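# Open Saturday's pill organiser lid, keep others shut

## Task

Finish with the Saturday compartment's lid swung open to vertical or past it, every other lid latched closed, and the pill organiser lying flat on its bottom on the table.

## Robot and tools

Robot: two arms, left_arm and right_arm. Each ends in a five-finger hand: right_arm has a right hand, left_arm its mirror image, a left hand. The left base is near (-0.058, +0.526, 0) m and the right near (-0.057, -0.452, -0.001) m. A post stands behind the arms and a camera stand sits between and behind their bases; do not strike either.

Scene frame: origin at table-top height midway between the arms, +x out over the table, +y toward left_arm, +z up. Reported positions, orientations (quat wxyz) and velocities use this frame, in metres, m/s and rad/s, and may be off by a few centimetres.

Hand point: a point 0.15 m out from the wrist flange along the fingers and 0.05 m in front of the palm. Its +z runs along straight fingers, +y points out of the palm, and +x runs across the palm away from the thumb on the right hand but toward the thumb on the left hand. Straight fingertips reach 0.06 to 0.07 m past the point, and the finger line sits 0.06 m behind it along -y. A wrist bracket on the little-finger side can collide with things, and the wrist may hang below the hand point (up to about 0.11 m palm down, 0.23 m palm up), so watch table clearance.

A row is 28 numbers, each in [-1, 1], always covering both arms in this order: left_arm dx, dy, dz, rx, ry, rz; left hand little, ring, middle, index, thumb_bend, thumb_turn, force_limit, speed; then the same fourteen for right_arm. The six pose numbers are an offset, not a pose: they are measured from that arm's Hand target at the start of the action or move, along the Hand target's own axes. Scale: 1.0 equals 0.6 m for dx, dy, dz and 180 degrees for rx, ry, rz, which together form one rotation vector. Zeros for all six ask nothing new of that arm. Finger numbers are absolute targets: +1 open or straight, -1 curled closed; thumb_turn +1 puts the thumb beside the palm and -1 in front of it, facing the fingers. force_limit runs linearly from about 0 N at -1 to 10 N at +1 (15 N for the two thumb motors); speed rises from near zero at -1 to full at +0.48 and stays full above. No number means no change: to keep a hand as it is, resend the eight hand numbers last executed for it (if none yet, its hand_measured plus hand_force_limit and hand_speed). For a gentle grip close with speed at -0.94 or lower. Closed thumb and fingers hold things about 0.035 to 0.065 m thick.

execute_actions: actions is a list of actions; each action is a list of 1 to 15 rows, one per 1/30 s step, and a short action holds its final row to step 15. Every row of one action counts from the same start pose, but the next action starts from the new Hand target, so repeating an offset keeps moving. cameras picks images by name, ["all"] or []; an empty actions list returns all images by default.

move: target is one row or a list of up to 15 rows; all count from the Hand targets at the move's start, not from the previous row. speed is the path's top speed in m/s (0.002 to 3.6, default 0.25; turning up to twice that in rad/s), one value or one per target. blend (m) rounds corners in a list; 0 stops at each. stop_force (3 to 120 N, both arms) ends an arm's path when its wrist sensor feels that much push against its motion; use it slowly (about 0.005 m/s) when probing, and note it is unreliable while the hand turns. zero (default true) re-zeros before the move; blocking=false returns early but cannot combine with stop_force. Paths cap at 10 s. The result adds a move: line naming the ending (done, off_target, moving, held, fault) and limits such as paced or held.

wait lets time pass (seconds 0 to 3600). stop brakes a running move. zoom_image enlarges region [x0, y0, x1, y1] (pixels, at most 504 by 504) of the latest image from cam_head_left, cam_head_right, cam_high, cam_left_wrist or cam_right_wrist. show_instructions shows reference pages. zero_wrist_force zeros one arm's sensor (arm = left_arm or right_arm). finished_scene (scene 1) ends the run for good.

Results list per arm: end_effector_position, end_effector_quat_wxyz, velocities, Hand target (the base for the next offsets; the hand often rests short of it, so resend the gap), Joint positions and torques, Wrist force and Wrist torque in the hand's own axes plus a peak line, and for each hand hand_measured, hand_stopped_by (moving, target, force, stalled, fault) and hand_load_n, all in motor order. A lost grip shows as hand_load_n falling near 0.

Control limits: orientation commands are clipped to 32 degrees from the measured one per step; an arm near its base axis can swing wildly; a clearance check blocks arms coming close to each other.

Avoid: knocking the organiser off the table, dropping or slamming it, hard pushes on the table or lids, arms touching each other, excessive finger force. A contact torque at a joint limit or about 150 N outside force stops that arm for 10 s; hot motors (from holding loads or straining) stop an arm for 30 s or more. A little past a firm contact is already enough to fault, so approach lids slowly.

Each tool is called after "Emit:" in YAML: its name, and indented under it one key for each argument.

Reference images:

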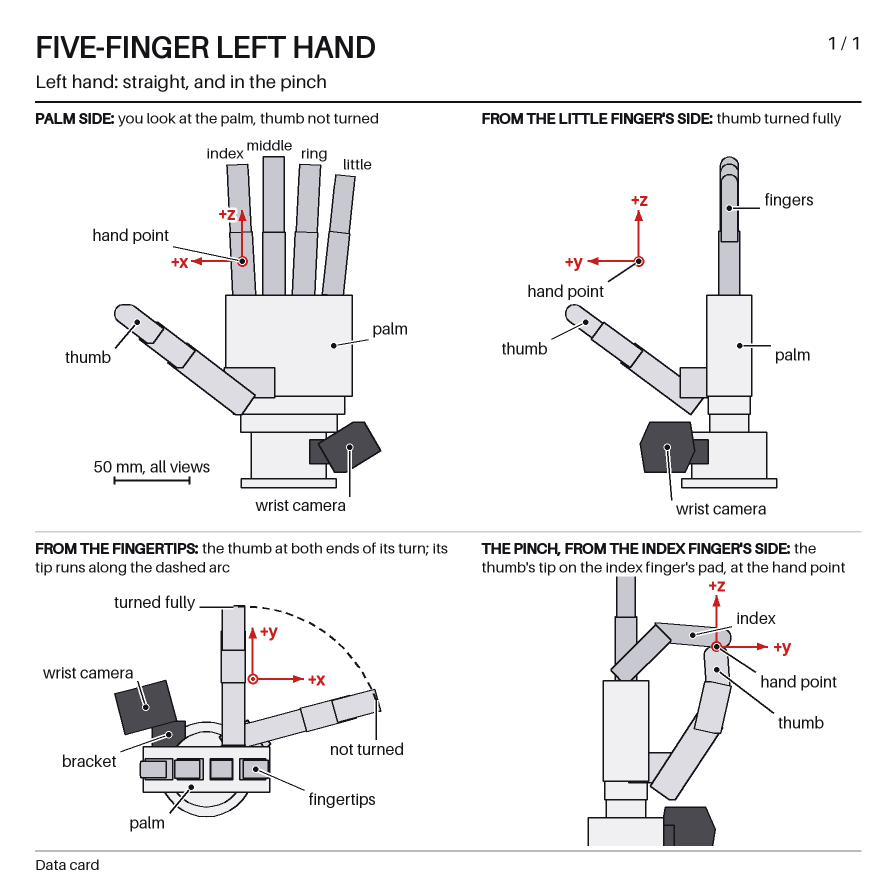

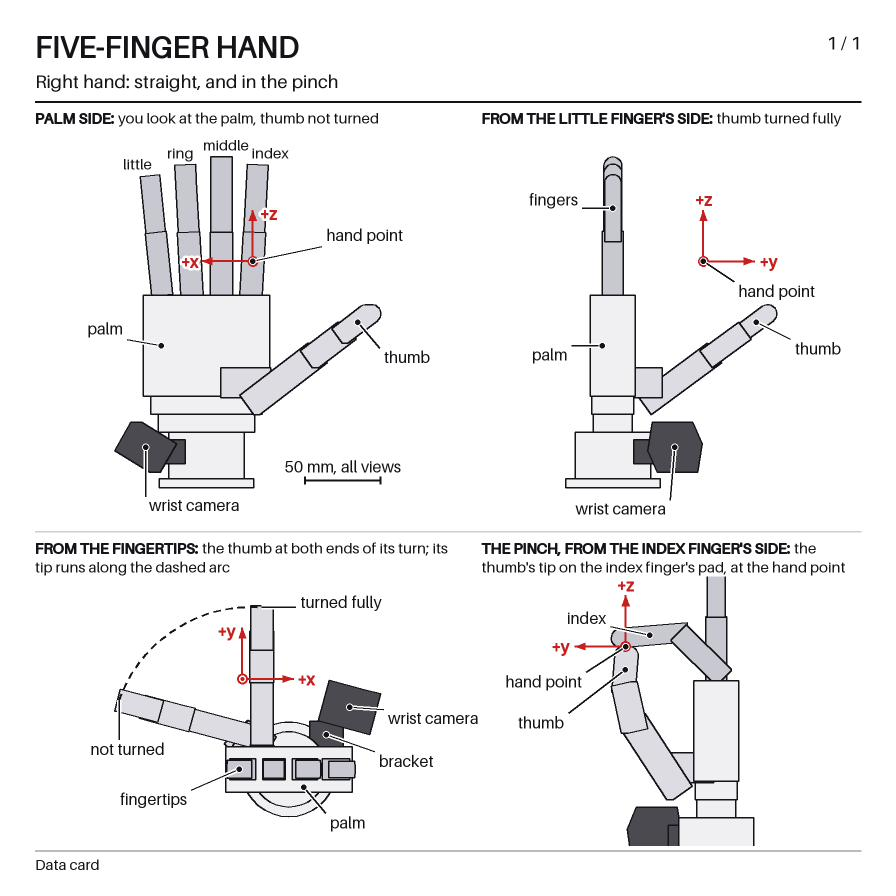

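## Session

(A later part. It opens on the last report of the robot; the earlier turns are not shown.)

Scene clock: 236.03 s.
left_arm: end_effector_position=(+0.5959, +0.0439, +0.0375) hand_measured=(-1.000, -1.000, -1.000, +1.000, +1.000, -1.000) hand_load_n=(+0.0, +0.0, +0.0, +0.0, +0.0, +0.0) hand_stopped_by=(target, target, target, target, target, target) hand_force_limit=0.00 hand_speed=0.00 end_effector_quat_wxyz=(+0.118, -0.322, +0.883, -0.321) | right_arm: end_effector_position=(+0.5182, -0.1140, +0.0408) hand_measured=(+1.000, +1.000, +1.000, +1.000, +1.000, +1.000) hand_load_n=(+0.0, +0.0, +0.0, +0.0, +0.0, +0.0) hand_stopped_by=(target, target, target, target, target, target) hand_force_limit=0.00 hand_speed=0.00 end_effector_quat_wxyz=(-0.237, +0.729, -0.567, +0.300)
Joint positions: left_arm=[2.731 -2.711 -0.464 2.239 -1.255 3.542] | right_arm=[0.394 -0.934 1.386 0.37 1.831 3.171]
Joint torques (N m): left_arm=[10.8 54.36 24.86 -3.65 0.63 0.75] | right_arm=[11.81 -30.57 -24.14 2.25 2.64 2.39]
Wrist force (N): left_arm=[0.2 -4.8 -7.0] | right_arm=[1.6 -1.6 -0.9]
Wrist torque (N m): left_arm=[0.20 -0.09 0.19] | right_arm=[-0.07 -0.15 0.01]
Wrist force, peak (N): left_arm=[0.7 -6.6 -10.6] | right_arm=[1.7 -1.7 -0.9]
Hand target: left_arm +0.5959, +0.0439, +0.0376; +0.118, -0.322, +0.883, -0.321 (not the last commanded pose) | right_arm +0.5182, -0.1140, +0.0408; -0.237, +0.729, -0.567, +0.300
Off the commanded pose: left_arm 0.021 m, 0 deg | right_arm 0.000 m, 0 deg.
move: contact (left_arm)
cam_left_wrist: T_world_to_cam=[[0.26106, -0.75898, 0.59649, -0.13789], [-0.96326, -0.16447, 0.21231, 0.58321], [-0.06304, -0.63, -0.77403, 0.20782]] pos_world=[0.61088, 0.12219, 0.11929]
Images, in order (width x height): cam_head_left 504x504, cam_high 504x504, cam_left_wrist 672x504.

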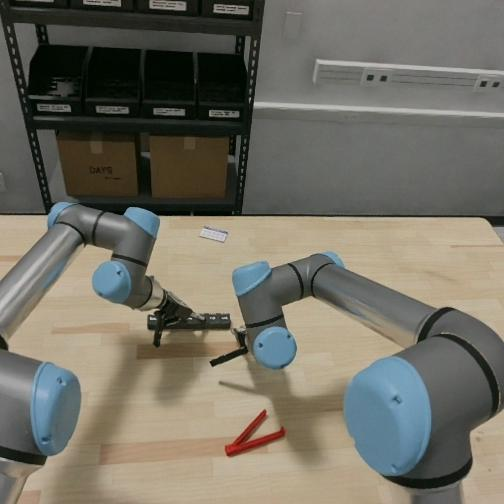

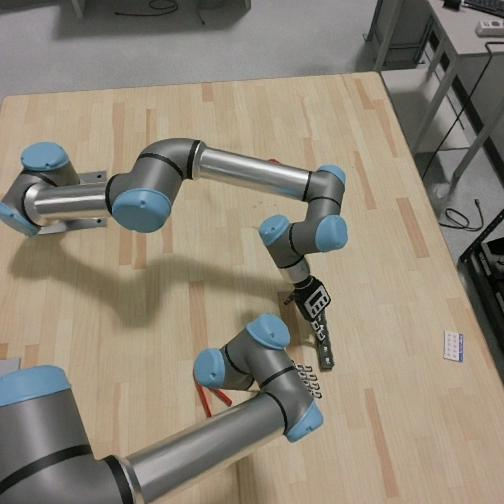

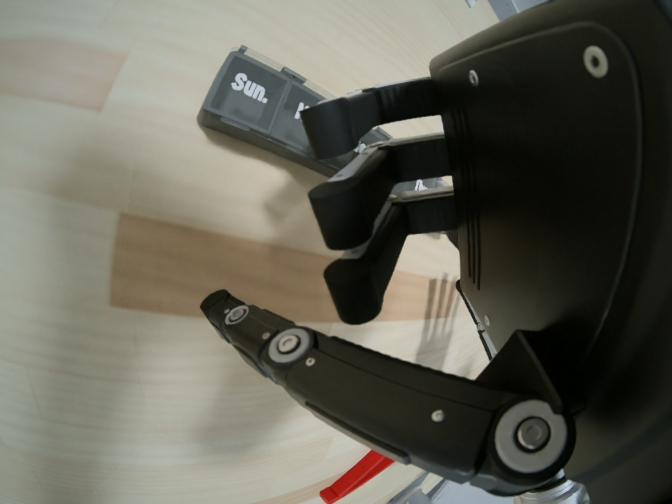

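Emit:
move:
  target: [0,0,0,0,0,0,-1,-1,-1,1,1,-1,0,0, -0.0244,0.006,0.0538,0,0,0,1,1,1,1,1,1,0,0]
  speed: 0.04
  cameras: ["cam_high","cam_head_left","cam_left_wrist","cam_right_wrist"]

Emit:
zoom_image:
  camera: "cam_high"
  region: [270, 290, 350, 390]

Emit:
zoom_image:
  camera: "cam_right_wrist"
  region: [170, 130, 270, 230]

Emit:
zoom_image:
  camera: "cam_head_left"
  region: [180, 290, 260, 360]

Scene clock: 244.47 s.
left_arm: end_effector_position=(+0.5959, +0.0439, +0.0376) hand_measured=(-1.000, -1.000, -1.000, +1.000, +1.000, -1.000) hand_load_n=(+0.0, +0.0, +0.0, +0.0, +0.0, +0.0) hand_stopped_by=(target, target, target, target, target, target) hand_force_limit=0.00 hand_speed=0.00 end_effector_quat_wxyz=(+0.118, -0.322, +0.883, -0.321) | right_arm: end_effector_position=(+0.5359, -0.1006, +0.0131) hand_measured=(+1.000, +1.000, +1.000, +1.000, +1.000, +1.000) hand_load_n=(+0.0, +0.0, +0.0, -0.5, +0.0, +0.0) hand_stopped_by=(target, target, target, target, target, target) hand_force_limit=0.00 hand_speed=0.00 end_effector_quat_wxyz=(-0.237, +0.729, -0.567, +0.300) end_effector_velocity=(+0.000, +0.001, -0.002) end_effector_angular_velocity=(-0.001, +0.001, +0.001)
Joint positions: left_arm=[2.731 -2.711 -0.464 2.239 -1.255 3.542] | right_arm=[0.405 -0.854 1.325 0.353 1.838 3.179]
Joint velocities: left_arm=[within noise] | right_arm=[0.001 0.005 -0.003 0 0 0]
Joint torques (N m): left_arm=[2.3 67.7 24.58 -3.58 -1.58 0.84] | right_arm=[12.02 -31.7 -24.34 -1.19 2.57 2.5]
Wrist force (N): left_arm=[-0.2 -3.7 -6.1] | right_arm=[1.5 -1.4 -0.9]
Wrist torque (N m): left_arm=[0.22 -0.05 0.18] | right_arm=[-0.05 -0.14 0.00]
Wrist force, peak (N): left_arm=[0.1 -4.6 -7.2] | right_arm=[1.6 -1.7 -0.7]
Hand target: left_arm +0.5959, +0.0439, +0.0376; +0.118, -0.322, +0.883, -0.321 | right_arm +0.5360, -0.1005, +0.0130; -0.237, +0.729, -0.567, +0.300
Off the commanded pose: left_arm 0.000 m, 0 deg | right_arm 0.000 m, 0 deg.
move: done
cam_left_wrist: T_world_to_cam=[[0.26106, -0.75898, 0.59649, -0.13789], [-0.96326, -0.16447, 0.21231, 0.58321], [-0.06304, -0.63, -0.77403, 0.20782]] pos_world=[0.61088, 0.12219, 0.11929]
cam_right_wrist: T_world_to_cam=[[-0.60527, -0.51947, -0.60316, 0.27771], [-0.69788, 0.71077, 0.08817, 0.43591], [0.38291, 0.4743, -0.79273, -0.02921]] pos_world=[0.48348, -0.15171, 0.10591]
Images, in order (width x height): cam_head_left 504x504, cam_high 504x504, cam_left_wrist 672x504, cam_right_wrist 672x504.

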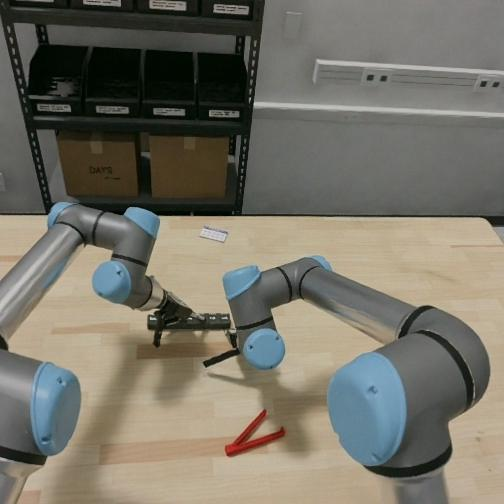

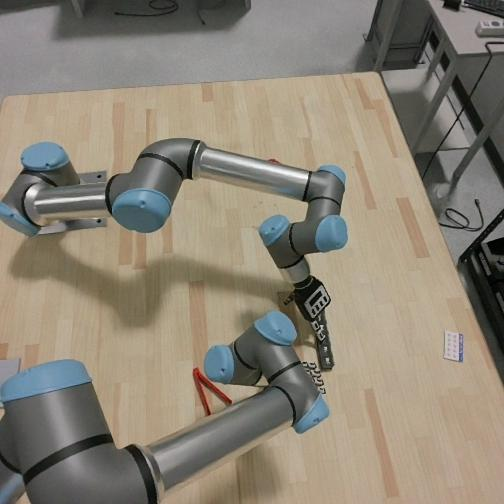

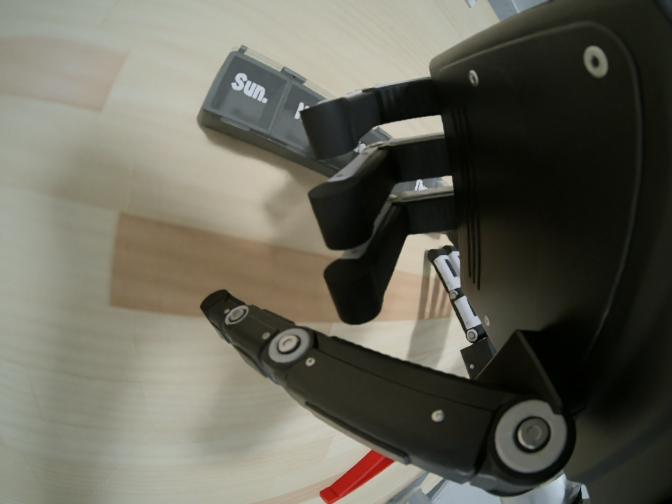

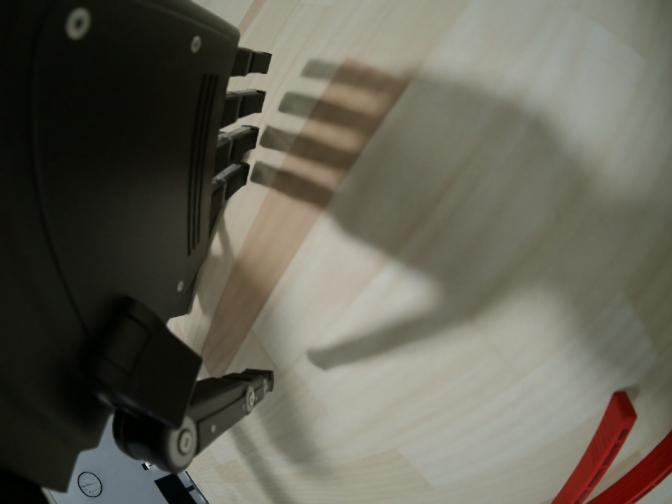

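Scaled by 5.040 from the camera's image (finer frame: 720x720).

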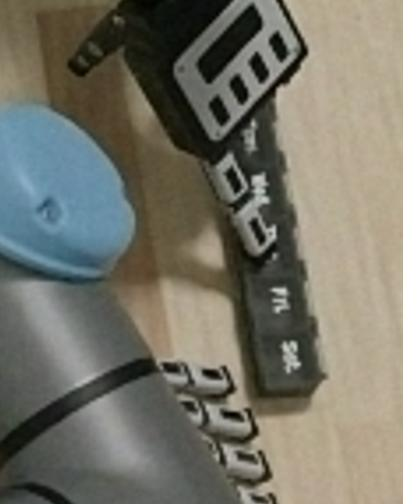

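Scaled by 5.040 from the camera's image (finer frame: 960x720).

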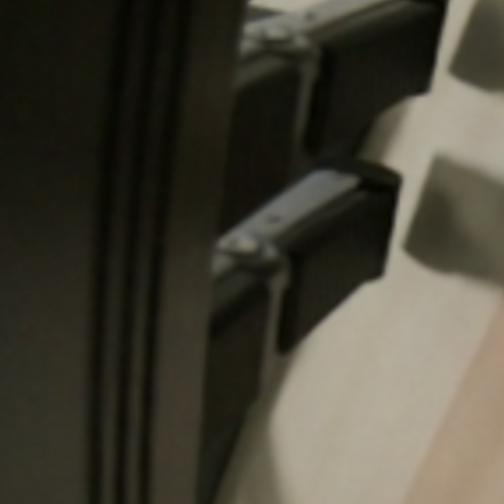

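Scaled by 6.300 from the camera's image (finer frame: 720x720).

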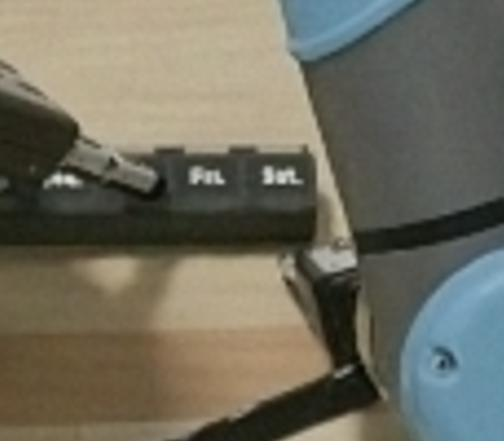

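Emit:
move:
  target: [0,0,0,0,0,0,-1,-1,-1,1,1,-1,0,0, 0.0017,-0.0263,0.0259,0,0,0,1,1,1,1,1,1,0,0]
  speed: 0.005
  stop_force: 3
  cameras: ["cam_high","cam_right_wrist"]

Emit:
zoom_image:
  camera: "cam_high"
  region: [290, 330, 350, 390]

Emit:
zoom_image:
  camera: "cam_right_wrist"
  region: [190, 130, 270, 210]

Scene clock: 252.27 s.
left_arm: end_effector_position=(+0.5959, +0.0439, +0.0376) hand_measured=(-1.000, -1.000, -1.000, +1.000, +1.000, -1.000) hand_load_n=(+0.0, +0.0, +0.0, +0.0, +0.0, +0.0) hand_stopped_by=(target, target, target, target, target, target) hand_force_limit=0.00 hand_speed=0.00 end_effector_quat_wxyz=(+0.118, -0.322, +0.883, -0.321) | right_arm: end_effector_position=(+0.5492, -0.0988, +0.0130) hand_measured=(+1.000, +1.000, +1.000, +1.000, +1.000, +1.000) hand_load_n=(+0.0, +0.0, -0.5, -2.0, -0.5, +0.0) hand_stopped_by=(target, target, target, target, target, target) hand_force_limit=0.00 hand_speed=0.00 end_effector_quat_wxyz=(-0.237, +0.729, -0.567, +0.300)
Joint positions: left_arm=[2.731 -2.711 -0.464 2.239 -1.255 3.542] | right_arm=[0.399 -0.828 1.278 0.373 1.834 3.174]
Joint torques (N m): left_arm=[-7.89 67.68 24.03 -3.52 -0.62 1.08] | right_arm=[10.62 -53 -10.49 -1.74 2.09 1.72]
Wrist force (N): left_arm=[-1.2 -5.8 -5.4] | right_arm=[0.4 0.1 -2.2]
Wrist torque (N m): left_arm=[0.02 0.03 0.14] | right_arm=[-0.01 -0.04 0.05]
Wrist force, peak (N): left_arm=[-1.1 -6.5 -5.9] | right_arm=[1.2 0.2 -3.4]
Hand target: left_arm +0.5959, +0.0439, +0.0376; +0.118, -0.322, +0.883, -0.321 | right_arm +0.5492, -0.0987, +0.0130; -0.237, +0.729, -0.567, +0.300 (not the last commanded pose)
Off the commanded pose: left_arm 0.000 m, 0 deg | right_arm 0.009 m, 0 deg.
move: contact (right_arm)
cam_right_wrist: T_world_to_cam=[[-0.60529, -0.5195, -0.60311, 0.28669], [-0.6979, 0.71074, 0.08823, 0.44385], [0.38282, 0.47432, -0.79276, -0.03523]] pos_world=[0.49678, -0.14981, 0.10581]

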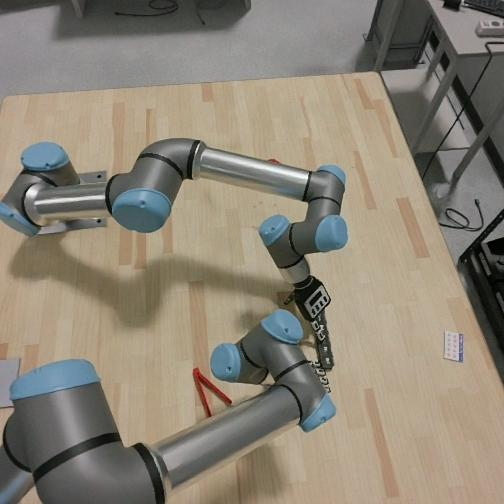

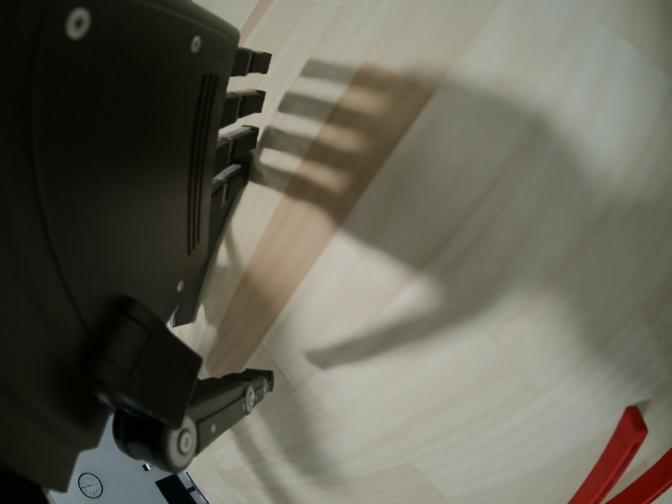

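Scaled by 8.400 from the camera's image (finer frame: 720x720).

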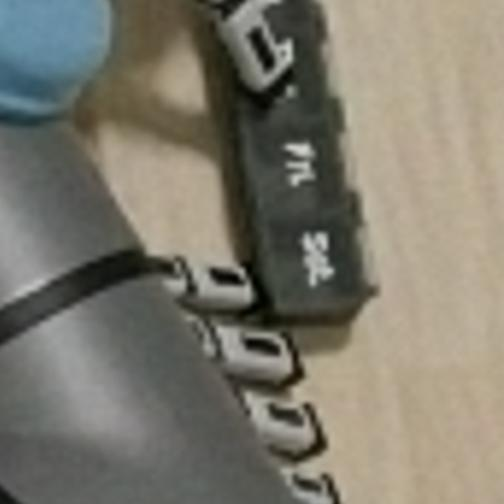

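Scaled by 6.300 from the camera's image (finer frame: 960x720).

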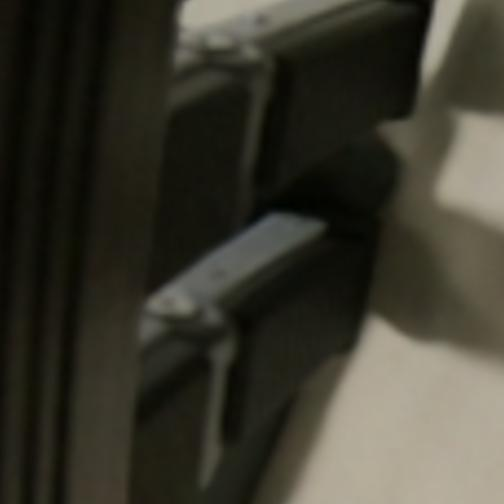

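Emit:
move:
  target: [0,0,0,0,0,0,-1,-1,-1,1,1,-1,0,0, 0.0035,-0.0143,-0.0135,0,0,0,1,1,1,1,1,1,0,0]
  speed: 0.006
  stop_force: 10
  zero: false
  cameras: ["cam_high","cam_right_wrist","cam_head_left"]

Emit:
zoom_image:
  camera: "cam_high"
  region: [290, 330, 350, 390]

Emit:
zoom_image:
  camera: "cam_right_wrist"
  region: [190, 130, 270, 210]

Emit:
zoom_image:
  camera: "cam_head_left"
  region: [180, 290, 260, 360]

Scene clock: 258.23 s.
left_arm: end_effector_position=(+0.5959, +0.0439, +0.0376) hand_measured=(-1.000, -1.000, -1.000, +1.000, +1.000, -1.000) hand_load_n=(+0.0, +0.0, +0.0, +0.0, +0.0, +0.0) hand_stopped_by=(target, target, target, target, target, target) hand_force_limit=0.00 hand_speed=0.00 end_effector_quat_wxyz=(+0.118, -0.322, +0.883, -0.321) | right_arm: end_effector_position=(+0.5497, -0.0987, +0.0250) hand_measured=(+1.000, +1.000, +1.000, +1.000, +1.000, +1.000) hand_load_n=(+0.0, +0.0, +0.0, -4.5, +0.0, +0.0) hand_stopped_by=(target, target, target, target, target, target) hand_force_limit=0.00 hand_speed=0.00 end_effector_quat_wxyz=(-0.237, +0.729, -0.567, +0.300)
Joint positions: left_arm=[2.731 -2.711 -0.464 2.239 -1.255 3.542] | right_arm=[0.398 -0.839 1.265 0.397 1.834 3.174]
Joint torques (N m): left_arm=[-7.98 67.07 19.91 -3.6 1.56 1.28] | right_arm=[-10.95 -54.15 -26.57 1.33 -1.48 -2.04]
Wrist force (N): left_arm=[-2.9 -6.7 -4.1] | right_arm=[0.9 2.5 -2.1]
Wrist torque (N m): left_arm=[-0.07 0.13 0.07] | right_arm=[0.02 -0.09 0.11]
Wrist force, peak (N): left_arm=[-2.6 -8.0 -4.9] | right_arm=[1.3 2.6 -2.6]
Hand target: left_arm +0.5959, +0.0439, +0.0376; +0.118, -0.322, +0.883, -0.321 | right_arm +0.5497, -0.0987, +0.0250; -0.237, +0.729, -0.567, +0.300
Off the commanded pose: left_arm 0.000 m, 0 deg | right_arm 0.000 m, 0 deg.
move: done
cam_right_wrist: T_world_to_cam=[[-0.60526, -0.51953, -0.60312, 0.29421], [-0.69793, 0.71071, 0.0882, 0.44316], [0.38282, 0.47432, -0.79276, -0.02591]] pos_world=[0.49728, -0.14981, 0.11781]
Images, in order (width x height): cam_head_left 504x504, cam_high 504x504, cam_right_wrist 672x504.

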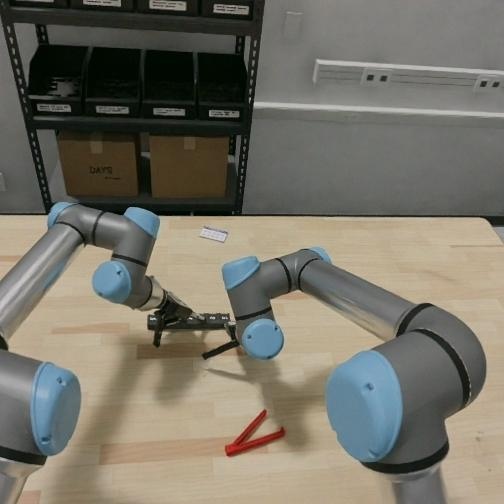

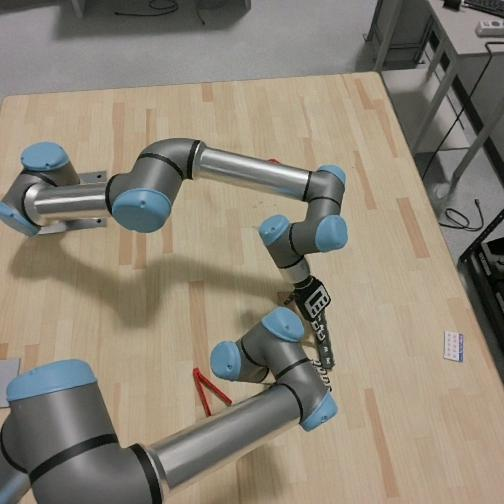

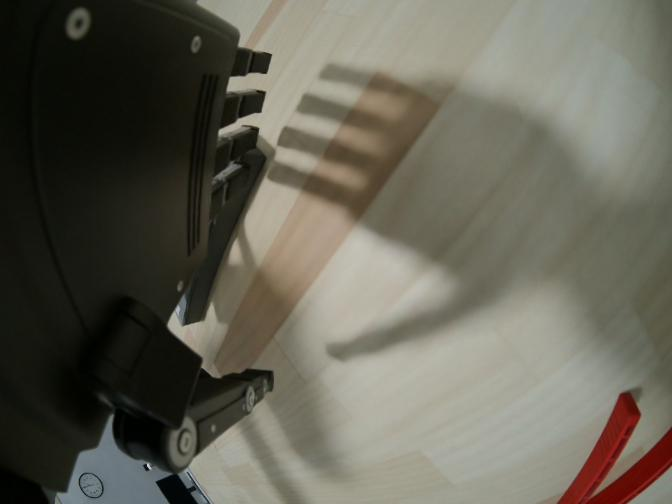

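Scaled by 8.400 from the camera's image (finer frame: 720x720).

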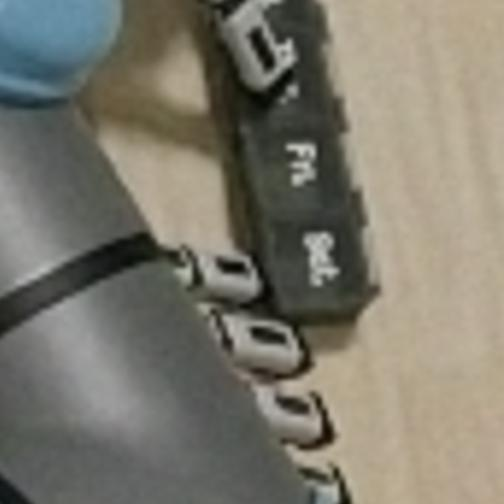

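Scaled by 6.300 from the camera's image (finer frame: 960x720).

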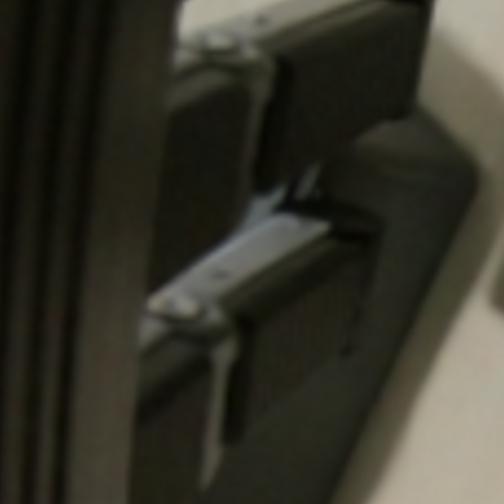

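Scaled by 6.300 from the camera's image (finer frame: 720x720).

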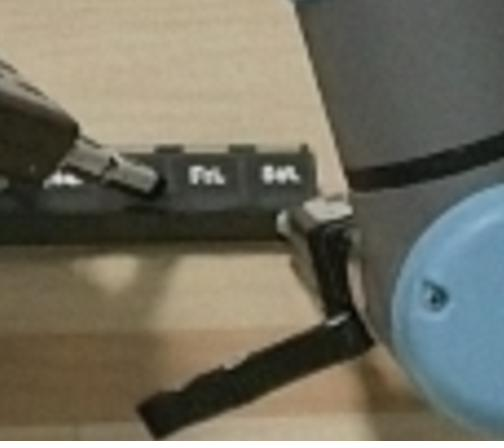

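Emit:
move:
  target: [0,0,0,0,0,0,-1,-1,-1,1,1,-1,0,0, 0.0023,-0.0091,-0.0094,0,0,0,1,1,1,1,1,1,0,0]
  speed: 0.006
  stop_force: 12
  zero: false
  cameras: ["cam_high","cam_right_wrist","cam_head_left"]

Emit:
zoom_image:
  camera: "cam_high"
  region: [290, 330, 350, 390]

Emit:
zoom_image:
  camera: "cam_right_wrist"
  region: [190, 130, 270, 210]

Emit:
zoom_image:
  camera: "cam_head_left"
  region: [180, 290, 260, 360]

Scene clock: 266.40 s.
left_arm: end_effector_position=(+0.5959, +0.0439, +0.0376) hand_measured=(-1.000, -1.000, -1.000, +1.000, +1.000, -1.000) hand_load_n=(+0.0, +0.0, +0.0, +0.5, +0.0, +0.0) hand_stopped_by=(target, target, target, target, target, target) hand_force_limit=0.00 hand_speed=0.00 end_effector_quat_wxyz=(+0.118, -0.322, +0.883, -0.321) | right_arm: end_effector_position=(+0.5497, -0.0988, +0.0330) hand_measured=(+1.000, +1.000, +1.000, +1.000, +1.000, +1.000) hand_load_n=(+0.0, +0.0, +0.0, +0.0, +0.0, +0.0) hand_stopped_by=(target, target, target, target, target, target) hand_force_limit=0.00 hand_speed=0.00 end_effector_quat_wxyz=(-0.237, +0.729, -0.567, +0.300)
Joint positions: left_arm=[2.731 -2.711 -0.464 2.239 -1.255 3.542] | right_arm=[0.398 -0.847 1.257 0.413 1.834 3.174]
Joint torques (N m): left_arm=[-8.33 67.58 16.53 -3.52 1.41 1.54] | right_arm=[-10.19 -52.88 -24.82 2.4 -1.66 -2.14]
Wrist force (N): left_arm=[-2.7 -6.9 -4.1] | right_arm=[1.4 -2.1 -0.7]
Wrist torque (N m): left_arm=[-0.09 0.12 0.08] | right_arm=[-0.21 -0.13 0.08]
Wrist force, peak (N): left_arm=[-2.6 -8.1 -5.0] | right_arm=[1.6 1.7 -3.7]
Hand target: left_arm +0.5959, +0.0439, +0.0376; +0.118, -0.322, +0.883, -0.321 | right_arm +0.5497, -0.0988, +0.0330; -0.237, +0.729, -0.567, +0.300
Off the commanded pose: left_arm 0.000 m, 0 deg | right_arm 0.000 m, 0 deg.
move: done
cam_right_wrist: T_world_to_cam=[[-0.60526, -0.51953, -0.60312, 0.29897], [-0.69793, 0.71071, 0.0882, 0.44246], [0.38282, 0.47432, -0.79276, -0.01965]] pos_world=[0.49728, -0.14981, 0.12571]
Images, in order (width x height): cam_head_left 504x504, cam_high 504x504, cam_right_wrist 672x504.

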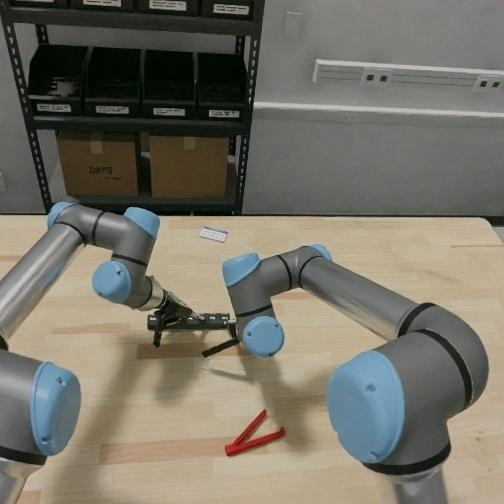

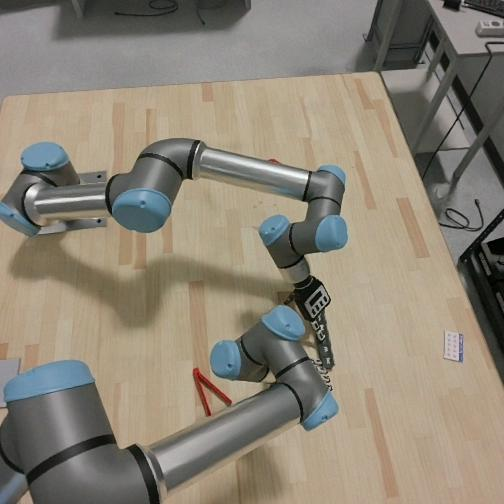

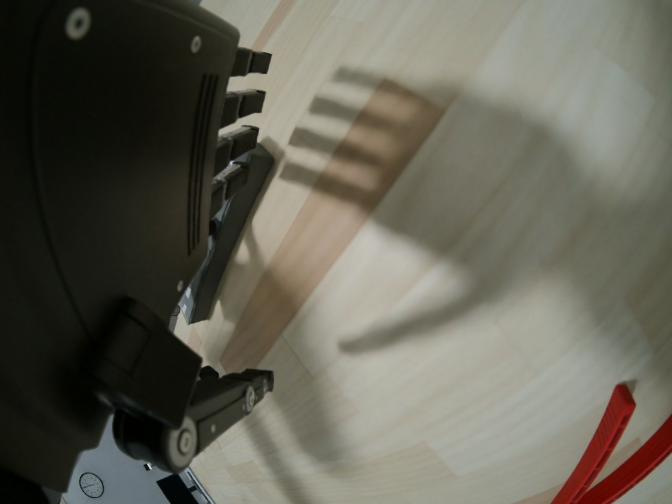

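Scaled by 8.400 from the camera's image (finer frame: 720x720).

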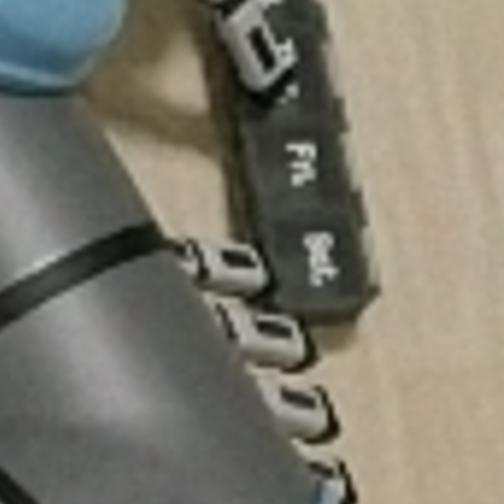

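Scaled by 6.300 from the camera's image (finer frame: 960x720).

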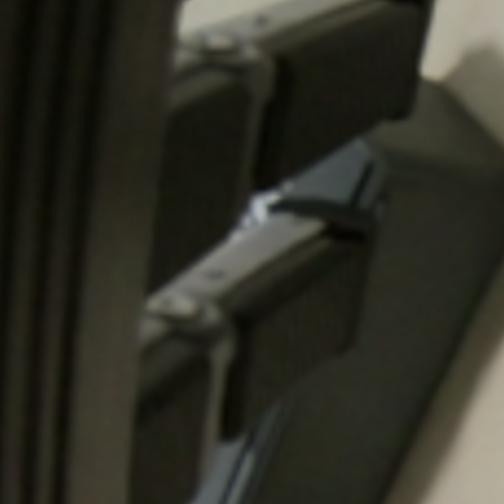

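Scaled by 6.300 from the camera's image (finer frame: 720x720).

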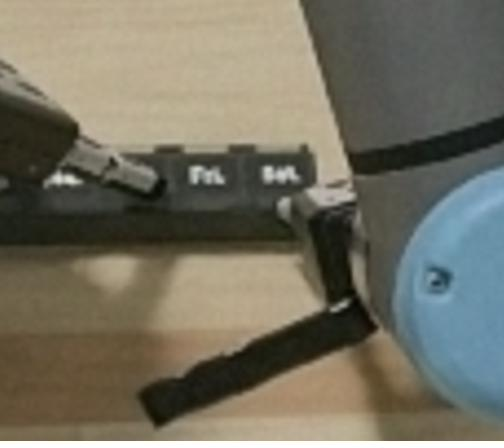

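Emit:
move:
  target:
    - [0,0,0,0,0,0,-1,-1,-1,1,1,-1,0,0, 0.0568,-0.0187,-0.1733,0,0,0,1,1,1,1,1,-1,0,-0.3]
    - [0,0,0,0,0,0,-1,-1,-1,1,1,-1,0,0, 0.3078,-0.1257,-0.0802,0.495,-0.194,-0.586,1,1,1,1,1,-1,0,-0.3]
    - [0,0,0,0,0,0,-1,-1,-1,1,1,-1,0,0, 0.1925,-0.14,0.118,0.495,-0.194,-0.586,1,1,1,1,1,-1,0,-0.3]
  speed: 0.35
  blend: 0.02
  cameras: ["cam_head_left","cam_high","cam_left_wrist","cam_right_wrist"]

Emit:
zoom_image:
  camera: "cam_right_wrist"
  region: [180, 100, 380, 260]

Emit:
zoom_image:
  camera: "cam_high"
  region: [290, 290, 370, 390]

Scene clock: 289.33 s.
left_arm: end_effector_position=(+0.5959, +0.0439, +0.0376) hand_measured=(-1.000, -1.000, -1.000, +1.000, +1.000, -1.000) hand_load_n=(+0.5, +0.0, +0.0, +0.5, +0.0, +0.0) hand_stopped_by=(target, target, target, target, target, target) hand_force_limit=0.00 hand_speed=0.00 end_effector_quat_wxyz=(+0.118, -0.322, +0.883, -0.321) | right_arm: end_effector_position=(+0.6777, -0.1899, +0.0599) hand_measured=(+1.000, +1.000, +1.000, +1.000, +1.000, -1.000) hand_load_n=(+0.0, +0.0, +0.0, +0.0, +0.0, +0.0) hand_stopped_by=(target, target, target, target, target, target) hand_force_limit=0.00 hand_speed=-0.30 end_effector_quat_wxyz=(-0.430, +0.562, +0.561, +0.430)
Joint positions: left_arm=[2.731 -2.711 -0.464 2.239 -1.255 3.542] | right_arm=[-0.143 -0.316 0.816 1.589 0.306 -0.538]
Joint torques (N m): left_arm=[-7.42 67.47 11.61 -3.58 1.5 1.86] | right_arm=[-9.72 -42.84 -22.69 3.76 1.06 -2.29]
Wrist force (N): left_arm=[-2.7 -6.8 -4.2] | right_arm=[3.7 -1.4 -1.6]
Wrist torque (N m): left_arm=[-0.08 0.11 0.08] | right_arm=[-0.13 -0.28 0.21]
Wrist force, peak (N): left_arm=[-2.5 -8.1 -5.0] | right_arm=[4.2 -1.8 -2.6]
Hand target: left_arm +0.5959, +0.0439, +0.0376; +0.118, -0.322, +0.883, -0.321 | right_arm +0.6777, -0.1899, +0.0599; -0.430, +0.562, +0.561, +0.430
Off the commanded pose: left_arm 0.000 m, 0 deg | right_arm 0.000 m, 0 deg.
move: done
cam_left_wrist: T_world_to_cam=[[0.26106, -0.75898, 0.59649, -0.13789], [-0.96326, -0.16447, 0.21231, 0.58321], [-0.06304, -0.63, -0.77403, 0.20782]] pos_world=[0.61088, 0.12219, 0.11929]
cam_right_wrist: T_world_to_cam=[[0.95562, 0.07312, 0.28538, -0.65312], [0.2435, -0.7413, -0.62544, -0.27666], [0.16583, 0.66717, -0.72621, 0.17573]] pos_world=[0.66236, -0.27458, 0.14098]

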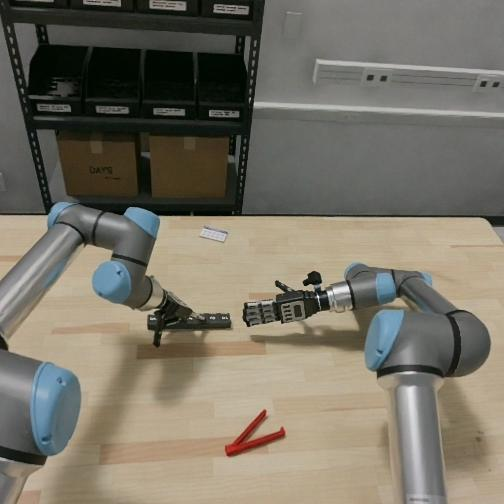

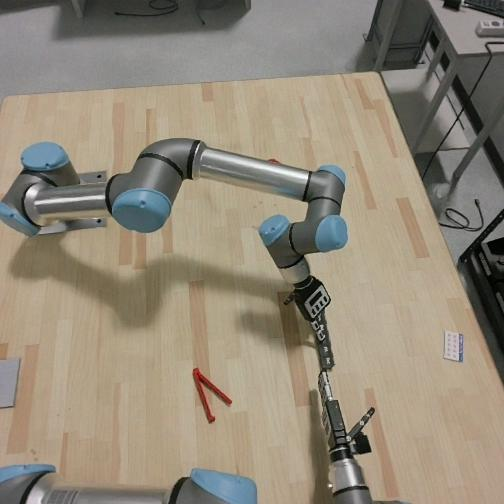

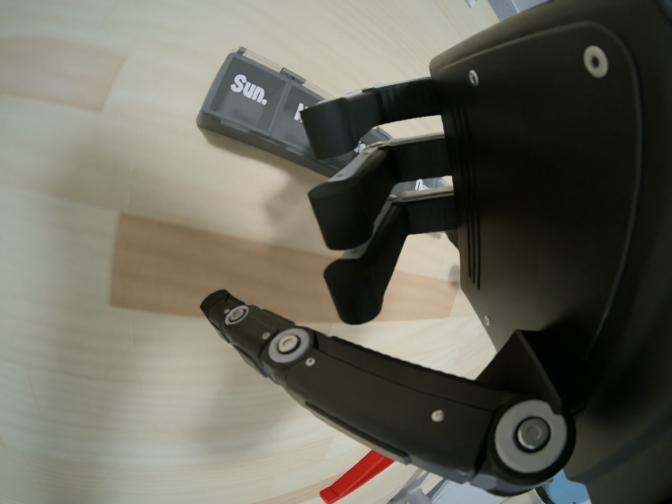

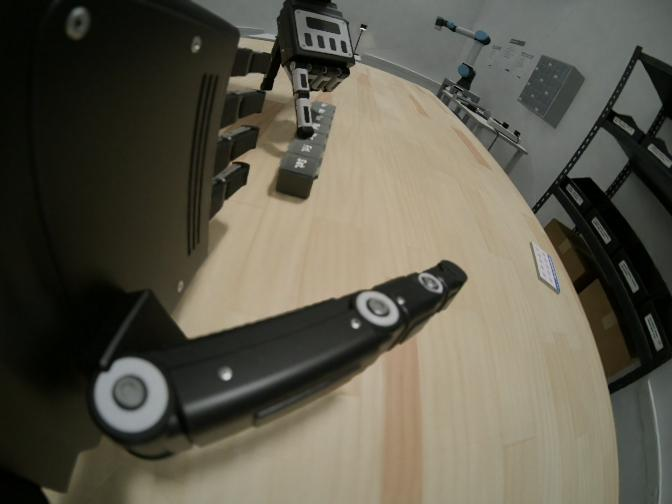

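Scaled by 2.520 from the camera's image (finer frame: 960x720).

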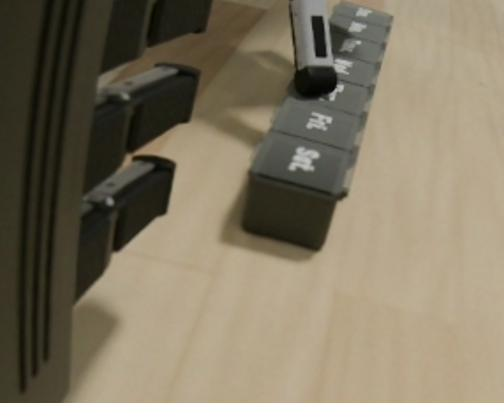

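Scaled by 5.040 from the camera's image (finer frame: 720x720).

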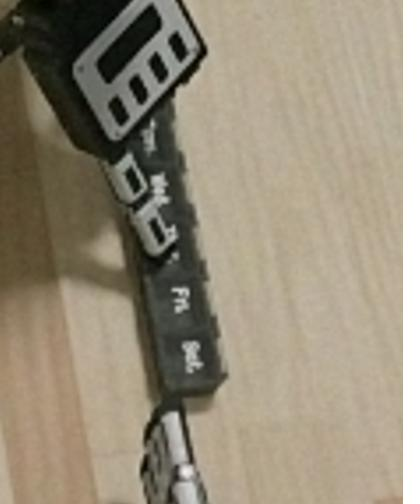

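Emit:
zoom_image:
  camera: "cam_right_wrist"
  region: [270, 140, 330, 200]

Scaled by 8.400 from the camera's image (finer frame: 960x720).

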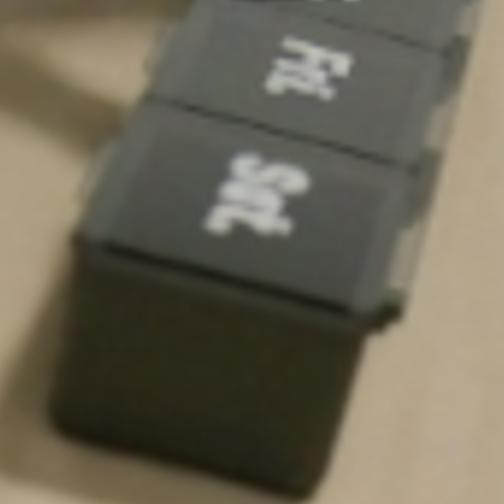

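Emit:
move:
  target: [0,0,0,0,0,0,-1,-1,-1,1,1,-1,0,0, -0.0317,0,0.0913,0,0,0,1,1,1,1,1,-1,0,-0.3]
  speed: 0.03
  stop_force: 5
  cameras: ["cam_head_left","cam_high","cam_left_wrist","cam_right_wrist"]

Emit:
zoom_image:
  camera: "cam_right_wrist"
  region: [200, 110, 320, 210]

Emit:
zoom_image:
  camera: "cam_head_left"
  region: [190, 290, 270, 350]

Scene clock: 297.97 s.
left_arm: end_effector_position=(+0.5959, +0.0439, +0.0376) hand_measured=(-1.000, -1.000, -1.000, +1.000, +1.000, -1.000) hand_load_n=(+0.0, +0.0, +0.0, +0.0, +0.0, +0.0) hand_stopped_by=(target, target, target, target, target, target) hand_force_limit=0.00 hand_speed=0.00 end_effector_quat_wxyz=(+0.118, -0.322, +0.883, -0.321) | right_arm: end_effector_position=(+0.6777, -0.1420, +0.0272) hand_measured=(+1.000, +1.000, +1.000, +1.000, +1.000, -1.000) hand_load_n=(+0.0, +0.0, +0.0, +0.0, +0.0, +0.5) hand_stopped_by=(target, target, target, target, target, target) hand_force_limit=0.00 hand_speed=-0.30 end_effector_quat_wxyz=(-0.430, +0.562, +0.561, +0.430)
Joint positions: left_arm=[2.731 -2.711 -0.464 2.239 -1.255 3.542] | right_arm=[-0.071 -0.258 0.728 1.401 0.277 -0.31]
Joint torques (N m): left_arm=[-7.21 66.55 10.76 -3.45 1.55 1.81] | right_arm=[12.55 -43.31 -22.28 0.29 -3.29 2.38]
Wrist force (N): left_arm=[-2.7 -7.0 -4.4] | right_arm=[4.7 -1.5 -2.4]
Wrist torque (N m): left_arm=[-0.08 0.11 0.07] | right_arm=[-0.10 -0.31 0.17]
Wrist force, peak (N): left_arm=[-2.5 -8.1 -5.1] | right_arm=[5.1 -1.5 -2.8]
Hand target: left_arm +0.5959, +0.0439, +0.0376; +0.118, -0.322, +0.883, -0.321 | right_arm +0.6777, -0.1420, +0.0273; -0.430, +0.562, +0.561, +0.430
Off the commanded pose: left_arm 0.000 m, 0 deg | right_arm 0.000 m, 0 deg.
move: done
cam_left_wrist: T_world_to_cam=[[0.26106, -0.75898, 0.59649, -0.13789], [-0.96326, -0.16447, 0.21231, 0.58321], [-0.06304, -0.63, -0.77403, 0.20782]] pos_world=[0.61088, 0.12219, 0.11929]
cam_right_wrist: T_world_to_cam=[[0.95562, 0.07342, 0.28531, -0.64718], [0.24371, -0.74115, -0.62554, -0.26183], [0.16553, 0.66731, -0.72615, 0.12024]] pos_world=[0.66236, -0.22678, 0.10818]

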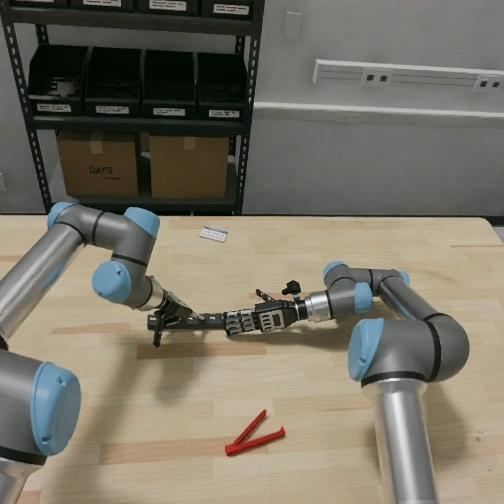

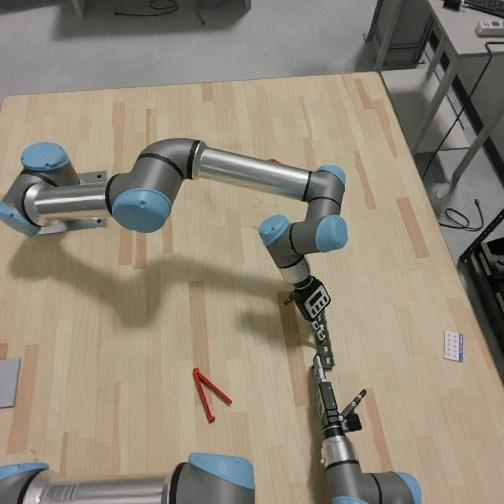

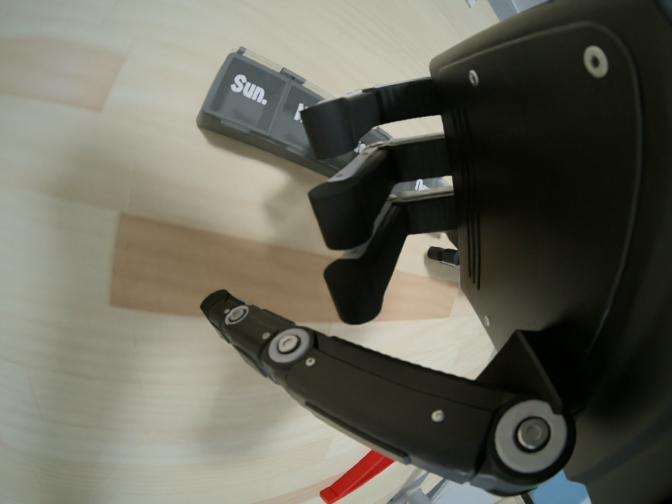

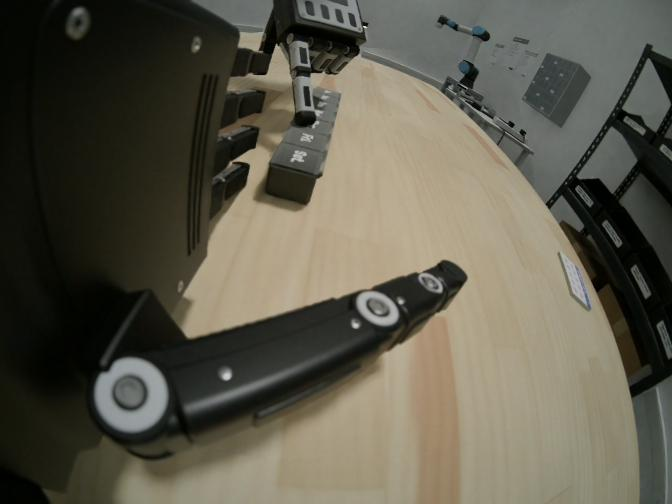

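Scaled by 4.200 from the camera's image (finer frame: 960x720).

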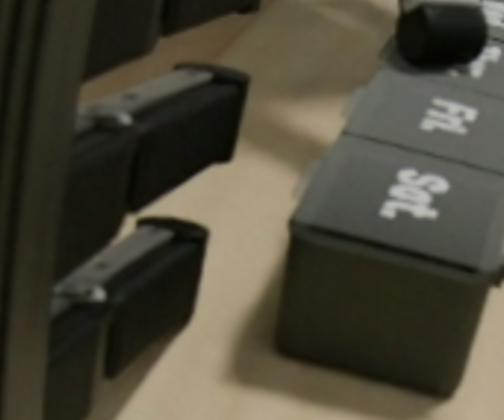

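Scaled by 6.300 from the camera's image (finer frame: 720x720).

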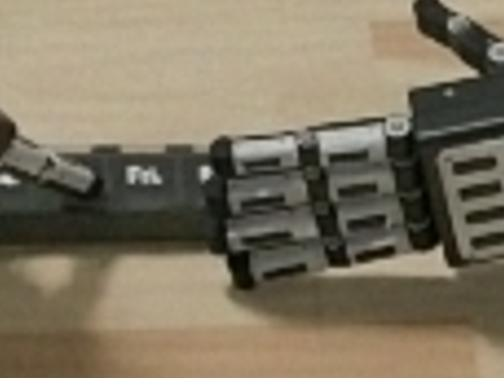

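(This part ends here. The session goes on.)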